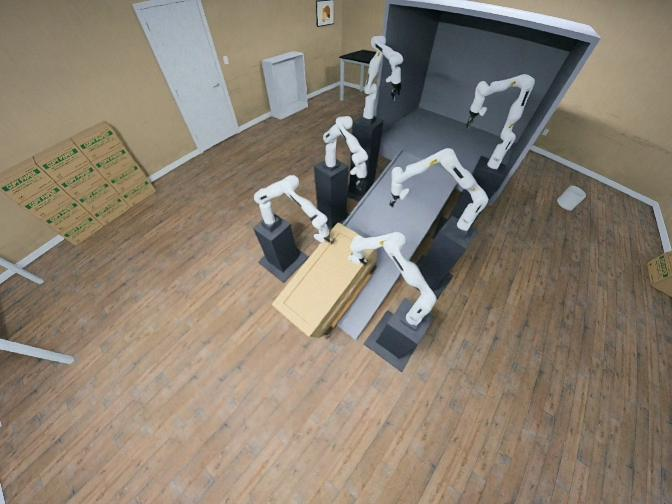

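Scaled by 6.300 from the camera's 672x504 image, which has a finer 960x720 frame.

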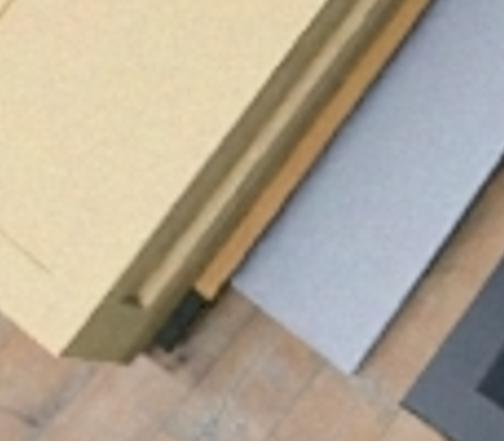

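Request:
move:
  arm3: {"joints":{"joint1_rad":-0.0011,"joint2_rad":0.8233,"joint4_rad":1.5006,"joint5_rad":0.3085,"joint6_rad":0.8427,"joint7_rad":-0.2130}}
  arm4: {"joints":{"joint1_rad":-0.0893,"joint2_rad":0.9168,"joint4_rad":1.4361,"joint5_rad":-0.3226,"joint6_rad":0.7912,"joint7_rad":3.2663}}
  cameras: []

Scene clock: 463.40 s.
Joint torques (N m): arm1=[-1.32 -12.82 -0.29 -11.04 0.52 0.4 -0.04] | arm2=[0.85 -24.37 1.54 -6.93 0.79 0.35 0.65] | arm3=[15.48 -4.78 13.89 -4.59 6.25 -2.72 0.4] | arm4=[-25.15 -13.03 -22.5 -13.1 -9.36 -4.35 0.63] | arm5=[0.57 -22.43 -1.54 -8.5 -0.23 0.68 -0.09] | arm6=[1.14 -12.42 1.28 -7.8 -0.92 0.11 0.03]
Flange force (N): arm1=[4.0 -4.3 7.9] | arm2=[-2.9 4.8 -0.4] | arm3=[22.7 -11.7 -43.9] | arm4=[40.8 21.8 -37.7] | arm5=[4.1 3.1 1.0] | arm6=[-3.9 2.2 -2.1]
move: arm3 done; arm4 done
Joint velocities: arm1=[within noise] | arm2=[within noise] | arm3=[0.004 0 0.006 0 0.007 -0.001 -0.001] | arm4=[-0.004 0 -0.007 0 0 -0.001 0] | arm5=[within noise] | arm6=[within noise]
arm1, arm2, arm5, arm6: as last shown
arm3.joint_positions: joint1_rad=-0.002 joint2_rad=+0.823 joint3_rad=-0.001 joint4_rad=+1.501 joint5_rad=+0.308 joint6_rad=+0.843 joint7_rad=-0.213 gripper_m=+0.062
arm3.joint_status: all done
arm3.hand: x=+0.7225 y=+0.1684 z=+0.6648 quat_wxyz=(+0.002, -0.994, -0.001, +0.112) (m; scene frame)
arm4.joint_positions: joint1_rad=-0.089 joint2_rad=+0.917 joint3_rad=+0.000 joint4_rad=+1.436 joint5_rad=-0.322 joint6_rad=+0.791 joint7_rad=+3.266 gripper_m=+0.062
arm4.joint_status: all done
arm4.hand: x=+0.7232 y=-0.1463 z=+0.6649 quat_wxyz=(+0.005, +0.994, -0.001, -0.110) (m; scene frame)
pictures: none
No camera images: "cameras" was empty.

Request:
move:
  arm3: {"joints":{"joint1_rad":-0.0460,"joint2_rad":0.8295,"joint4_rad":1.5048,"joint5_rad":0.2832,"joint6_rad":0.8379,"joint7_rad":-0.2422}}
  arm4: {"joints":{"joint1_rad":-0.0460,"joint2_rad":0.9225,"joint4_rad":1.4411,"joint5_rad":-0.2972,"joint6_rad":0.7876,"joint7_rad":3.2930}}
  cameras: ["cam_high"]

Scene clock: 470.47 s.
Joint torques (N m): arm1=[-1.36 -12.78 -0.27 -11.03 0.52 0.38 -0.06] | arm2=[0.75 -24.42 1.46 -7.04 0.8 0.38 0.56] | arm3=[5.55 -15.19 4.3 -2.14 1.61 1.82 -0.22] | arm4=[-14.61 -26.51 -13.82 -9.72 -5.28 1.25 1.07] | arm5=[0.59 -22.47 -1.55 -8.57 -0.26 0.69 -0.15] | arm6=[1.13 -12.43 1.29 -7.82 -0.93 0.11 0.03]
Flange force (N): arm1=[4.0 -4.4 7.8] | arm2=[-2.7 4.4 -0.1] | arm3=[7.4 3.0 -11.9] | arm4=[25.8 4.6 1.7] | arm5=[4.5 3.2 1.2] | arm6=[-3.8 2.2 -2.1]
move: arm3 done; arm4 done
Joint velocities: arm1=[within noise] | arm2=[within noise] | arm3=[-0.008 -0.001 -0.011 0.001 -0.008 0 -0.001] | arm4=[0.007 0.001 0.011 0 0.006 0.001 0] | arm5=[within noise] | arm6=[within noise]
arm1, arm2, arm5, arm6: as last shown
arm3.joint_positions: joint1_rad=-0.045 joint2_rad=+0.829 joint3_rad=+0.001 joint4_rad=+1.505 joint5_rad=+0.283 joint6_rad=+0.838 joint7_rad=-0.242 gripper_m=+0.062
arm3.joint_status: all done
arm3.hand: x=+0.7512 y=+0.1685 z=+0.6596 quat_wxyz=(+0.002, -0.995, +0.000, +0.103) (m; scene frame)
arm4.joint_positions: joint1_rad=-0.047 joint2_rad=+0.922 joint3_rad=+0.000 joint4_rad=+1.441 joint5_rad=-0.298 joint6_rad=+0.788 joint7_rad=+3.293 gripper_m=+0.062
arm4.joint_status: all done
arm4.hand: x=+0.7521 y=-0.1463 z=+0.6598 quat_wxyz=(+0.005, +0.995, -0.001, -0.101) (m; scene frame)
pictures: cam_high

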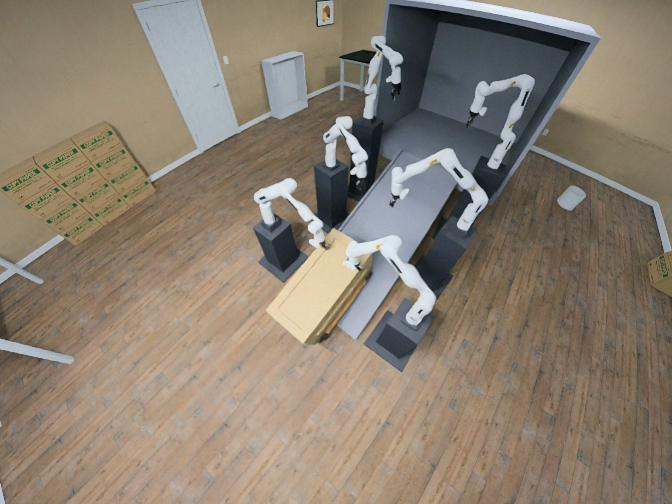

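Request:
move:
  arm3: {"joints":{"joint1_rad":-0.1062,"joint2_rad":0.8455,"joint4_rad":1.5044,"joint5_rad":0.2464,"joint6_rad":0.8269,"joint7_rad":-0.2795}}
  arm4: {"joints":{"joint1_rad":0.0128,"joint2_rad":0.9381,"joint4_rad":1.4409,"joint5_rad":-0.2598,"joint6_rad":0.7795,"joint7_rad":3.3270}}
  cameras: []

Scene clock: 474.73 s.
Joint torques (N m): arm1=[-1.31 -12.8 -0.29 -11.05 0.52 0.38 -0.05] | arm2=[0.85 -24.39 1.46 -7.02 0.81 0.35 0.64] | arm3=[6.58 -8.09 5.17 -0.57 1.1 0.45 -0.67] | arm4=[-17.24 -20.93 -15.43 -6.6 -5.96 1.51 0.89] | arm5=[0.6 -22.37 -1.57 -8.48 -0.33 0.66 -0.14] | arm6=[1.08 -12.4 1.26 -7.78 -0.92 0.08 0.03]
Flange force (N): arm1=[4.1 -4.3 7.8] | arm2=[-2.6 4.6 -0.3] | arm3=[6.4 -0.5 -27.3] | arm4=[28.9 4.0 -7.8] | arm5=[4.2 3.1 0.9] | arm6=[-3.9 2.1 -2.3]
move: arm3 done; arm4 done
Joint velocities: arm1=[within noise] | arm2=[within noise] | arm3=[-0.008 0.001 -0.01 0 -0.008 0 0] | arm4=[0.006 0 0.011 0 0.002 0 0] | arm5=[within noise] | arm6=[within noise]
arm1, arm2, arm5, arm6: as last shown
arm3.joint_positions: joint1_rad=-0.106 joint2_rad=+0.845 joint3_rad=+0.001 joint4_rad=+1.504 joint5_rad=+0.247 joint6_rad=+0.827 joint7_rad=-0.279 gripper_m=+0.062
arm3.joint_status: all done
arm3.hand: x=+0.7922 y=+0.1685 z=+0.6496 quat_wxyz=(+0.002, -0.996, +0.000, +0.089) (m; scene frame)
arm4.joint_positions: joint1_rad=+0.012 joint2_rad=+0.938 joint3_rad=+0.000 joint4_rad=+1.441 joint5_rad=-0.260 joint6_rad=+0.780 joint7_rad=+3.327 gripper_m=+0.062
arm4.joint_status: all done
arm4.hand: x=+0.7934 y=-0.1465 z=+0.6499 quat_wxyz=(+0.005, +0.996, -0.001, -0.087) (m; scene frame)
pictures: none
No camera images: "cameras" was empty.

Request:
move:
  arm3: {"joints":{"joint1_rad":-0.1696,"joint2_rad":0.8630,"joint4_rad":1.4939,"joint5_rad":0.2163,"joint6_rad":0.8243,"joint7_rad":-0.3228}}
  arm4: {"joints":{"joint1_rad":0.0753,"joint2_rad":0.9552,"joint4_rad":1.4309,"joint5_rad":-0.2292,"joint6_rad":0.7787,"joint7_rad":3.3681}}
  cameras: ["cam_high"]

Request:
zoom_image:
  camera: "cam_high"
  region: [250, 200, 450, 380]

Scene clock: 478.87 s.
Joint torques (N m): arm1=[-1.29 -12.82 -0.33 -11.08 0.52 0.41 -0.04] | arm2=[0.8 -24.38 1.46 -7.03 0.8 0.39 0.65] | arm3=[2.97 -23.57 2.14 1.27 -0.29 6.65 -0.81] | arm4=[-13.34 -36.46 -12.94 -3.08 -4.85 8.4 0.89] | arm5=[0.64 -22.39 -1.56 -8.62 -0.31 0.67 -0.13] | arm6=[1.13 -12.43 1.32 -7.86 -0.94 0.1 0.03]
Flange force (N): arm1=[4.1 -4.3 8.0] | arm2=[-2.5 4.5 -0.1] | arm3=[6.7 18.1 11.8] | arm4=[28.5 -16.1 33.1] | arm5=[4.7 3.5 1.2] | arm6=[-3.8 2.3 -2.0]
move: arm3 done; arm4 done
Joint velocities: within noise
arm1, arm2, arm5, arm6: as last shown
arm3.joint_positions: joint1_rad=-0.169 joint2_rad=+0.863 joint3_rad=+0.000 joint4_rad=+1.494 joint5_rad=+0.217 joint6_rad=+0.825 joint7_rad=-0.323 gripper_m=+0.062
arm3.joint_status: all done
arm3.hand: x=+0.8333 y=+0.1686 z=+0.6415 quat_wxyz=(+0.002, -0.997, +0.000, +0.078) (m; scene frame)
arm4.joint_positions: joint1_rad=+0.075 joint2_rad=+0.955 joint3_rad=+0.000 joint4_rad=+1.431 joint5_rad=-0.229 joint6_rad=+0.779 joint7_rad=+3.368 gripper_m=+0.062
arm4.joint_status: all done
arm4.hand: x=+0.8348 y=-0.1466 z=+0.6416 quat_wxyz=(+0.005, +0.997, -0.001, -0.077) (m; scene frame)
pictures: cam_high

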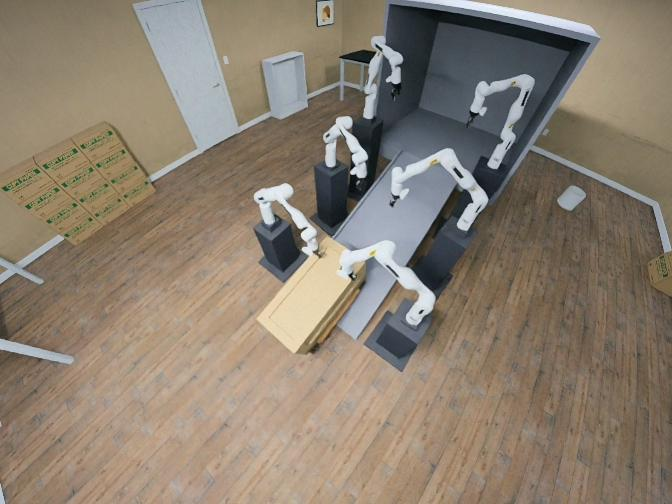

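Scaled by 2.520 from the camera's 672x504 image, which has a finer 960x720 frame.

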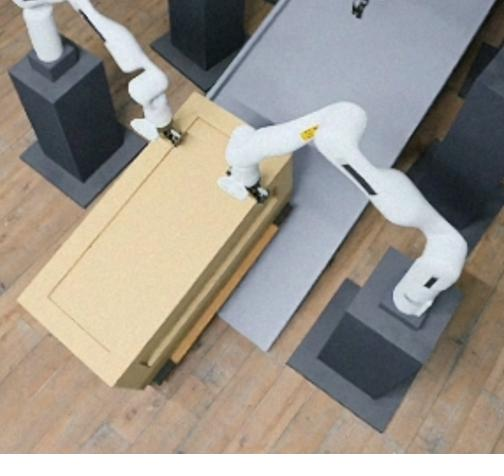

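Request:
move:
  arm3: {"joints":{"joint1_rad":-0.2308,"joint2_rad":0.8916,"joint4_rad":1.4757,"joint5_rad":0.1848,"joint6_rad":0.8150,"joint7_rad":-0.3633}}
  arm4: {"joints":{"joint1_rad":0.1374,"joint2_rad":0.9840,"joint4_rad":1.4112,"joint5_rad":-0.1966,"joint6_rad":0.7731,"joint7_rad":3.4076}}
  cameras: []

Scene clock: 482.23 s.
Joint torques (N m): arm1=[-1.34 -12.81 -0.35 -11.08 0.51 0.39 -0.04] | arm2=[0.8 -24.41 1.58 -7.04 0.8 0.37 0.61] | arm3=[16.47 -1.11 14.38 5.79 4.59 2.95 -0.53] | arm4=[-23.26 -11.83 -21.66 -0.04 -8.23 3.13 0.23] | arm5=[0.61 -22.41 -1.55 -8.53 -0.28 0.66 -0.13] | arm6=[1.1 -12.42 1.28 -7.86 -0.92 0.13 0.02]
Flange force (N): arm1=[4.1 -4.4 8.0] | arm2=[-2.6 4.5 -0.1] | arm3=[25.2 3.1 -39.8] | arm4=[39.1 1.3 -22.0] | arm5=[4.3 3.2 1.0] | arm6=[-3.7 2.2 -1.9]
move: arm3 done; arm4 done
Joint velocities: within noise
arm1, arm2, arm5, arm6: as last shown
arm3.joint_positions: joint1_rad=-0.231 joint2_rad=+0.892 joint3_rad=+0.000 joint4_rad=+1.476 joint5_rad=+0.185 joint6_rad=+0.815 joint7_rad=-0.363 gripper_m=+0.062
arm3.joint_status: all done
arm3.hand: x=+0.8752 y=+0.1686 z=+0.6289 quat_wxyz=(+0.002, -0.998, +0.000, +0.067) (m; scene frame)
arm4.joint_positions: joint1_rad=+0.138 joint2_rad=+0.984 joint3_rad=+0.000 joint4_rad=+1.411 joint5_rad=-0.196 joint6_rad=+0.773 joint7_rad=+3.408 gripper_m=+0.062
arm4.joint_status: all done
arm4.hand: x=+0.8777 y=-0.1467 z=+0.6289 quat_wxyz=(+0.005, +0.998, -0.001, -0.065) (m; scene frame)
pictures: none
No camera images: "cameras" was empty.

Request:
move:
  arm3: {"joints":{"joint1_rad":-0.2923,"joint2_rad":0.9185,"joint4_rad":1.4458,"joint5_rad":0.1559,"joint6_rad":0.8180,"joint7_rad":-0.4041}}
  arm4: {"joints":{"joint1_rad":0.1985,"joint2_rad":1.0099,"joint4_rad":1.3811,"joint5_rad":-0.1664,"joint6_rad":0.7794,"joint7_rad":3.4461}}
  cameras: []

Scene clock: 487.07 s.
Joint torques (N m): arm1=[-1.33 -12.79 -0.31 -11.08 0.5 0.42 -0.03] | arm2=[0.81 -24.42 1.49 -6.93 0.83 0.38 0.61] | arm3=[10.4 -13.45 8.79 7.5 2.12 8 -0.76] | arm4=[-19.19 -27.21 -18.69 3.21 -7.21 9.88 0.27] | arm5=[0.61 -22.36 -1.61 -8.56 -0.2 0.66 -0.13] | arm6=[1.12 -12.44 1.3 -7.83 -0.93 0.1 0.05]
Flange force (N): arm1=[4.2 -4.4 8.0] | arm2=[-3.0 4.8 -0.3] | arm3=[21.0 18.6 -7.2] | arm4=[39.7 -17.4 18.3] | arm5=[4.5 3.4 1.0] | arm6=[-3.9 2.2 -2.1]
move: arm3 done; arm4 done
Joint velocities: within noise
arm1, arm2, arm5, arm6: as last shown
arm3.joint_positions: joint1_rad=-0.293 joint2_rad=+0.919 joint3_rad=+0.000 joint4_rad=+1.446 joint5_rad=+0.156 joint6_rad=+0.818 joint7_rad=-0.404 gripper_m=+0.062
arm3.joint_status: all done
arm3.hand: x=+0.9165 y=+0.1686 z=+0.6200 quat_wxyz=(+0.002, -0.998, +0.000, +0.057) (m; scene frame)
arm4.joint_positions: joint1_rad=+0.199 joint2_rad=+1.010 joint3_rad=+0.000 joint4_rad=+1.381 joint5_rad=-0.166 joint6_rad=+0.779 joint7_rad=+3.446 gripper_m=+0.062
arm4.joint_status: all done
arm4.hand: x=+0.9190 y=-0.1469 z=+0.6201 quat_wxyz=(+0.005, +0.998, -0.001, -0.055) (m; scene frame)
pictures: none
No camera images: "cameras" was empty.

Request:
move:
  arm3: {"joints":{"joint1_rad":-0.3521,"joint2_rad":0.9550,"joint4_rad":1.4028,"joint5_rad":0.1296,"joint6_rad":0.8233,"joint7_rad":-0.4450}}
  arm4: {"joints":{"joint1_rad":0.2596,"joint2_rad":1.0460,"joint4_rad":1.3361,"joint5_rad":-0.1386,"joint6_rad":0.7890,"joint7_rad":3.4862}}
  cameras: ["cam_high"]

Request:
zoom_image:
  camera: "cam_high"
  region: [250, 200, 450, 380]

Scene clock: 491.93 s.
Joint torques (N m): arm1=[-1.29 -12.77 -0.3 -11.04 0.5 0.41 -0.04] | arm2=[0.79 -24.4 1.5 -7.02 0.81 0.37 0.61] | arm3=[15.26 -4.37 13.39 6.25 4.11 4.09 -0.89] | arm4=[-21.65 -18.06 -20.27 0.84 -7.99 5.22 0.27] | arm5=[0.64 -22.4 -1.58 -8.54 -0.3 0.68 -0.11] | arm6=[1.1 -12.46 1.3 -7.82 -0.92 0.1 0.03]
Flange force (N): arm1=[4.1 -4.4 7.9] | arm2=[-2.7 4.5 -0.2] | arm3=[25.2 4.4 -30.5] | arm4=[38.7 -1.0 -5.6] | arm5=[4.3 3.3 1.1] | arm6=[-3.9 2.1 -2.1]
move: arm3 done; arm4 done
Joint velocities: within noise
arm1, arm2, arm5, arm6: as last shown
arm3.joint_positions: joint1_rad=-0.352 joint2_rad=+0.955 joint3_rad=+0.000 joint4_rad=+1.403 joint5_rad=+0.129 joint6_rad=+0.823 joint7_rad=-0.445 gripper_m=+0.062
arm3.joint_status: all done
arm3.hand: x=+0.9573 y=+0.1680 z=+0.6087 quat_wxyz=(+0.002, -0.999, +0.000, +0.048) (m; scene frame)
arm4.joint_positions: joint1_rad=+0.260 joint2_rad=+1.046 joint3_rad=+0.000 joint4_rad=+1.336 joint5_rad=-0.138 joint6_rad=+0.789 joint7_rad=+3.486 gripper_m=+0.062
arm4.joint_status: all done
arm4.hand: x=+0.9604 y=-0.1463 z=+0.6088 quat_wxyz=(+0.005, +0.999, -0.001, -0.046) (m; scene frame)
pictures: cam_high

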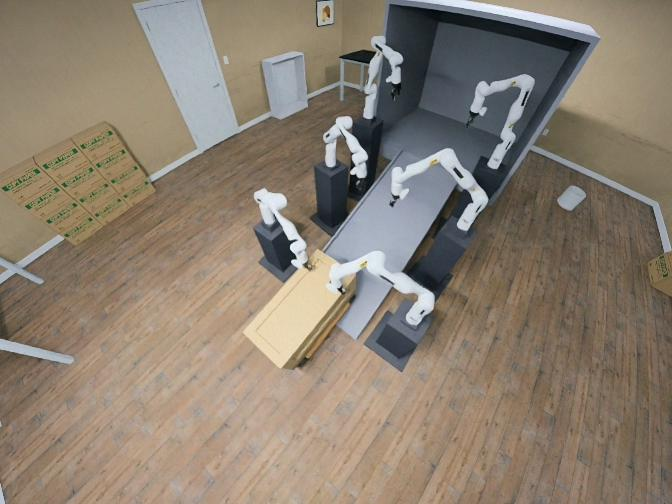

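Scaled by 2.520 from the camera's 672x504 image, which has a finer 960x720 frame.

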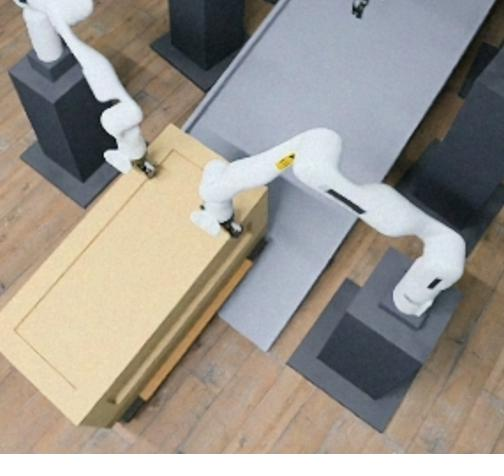

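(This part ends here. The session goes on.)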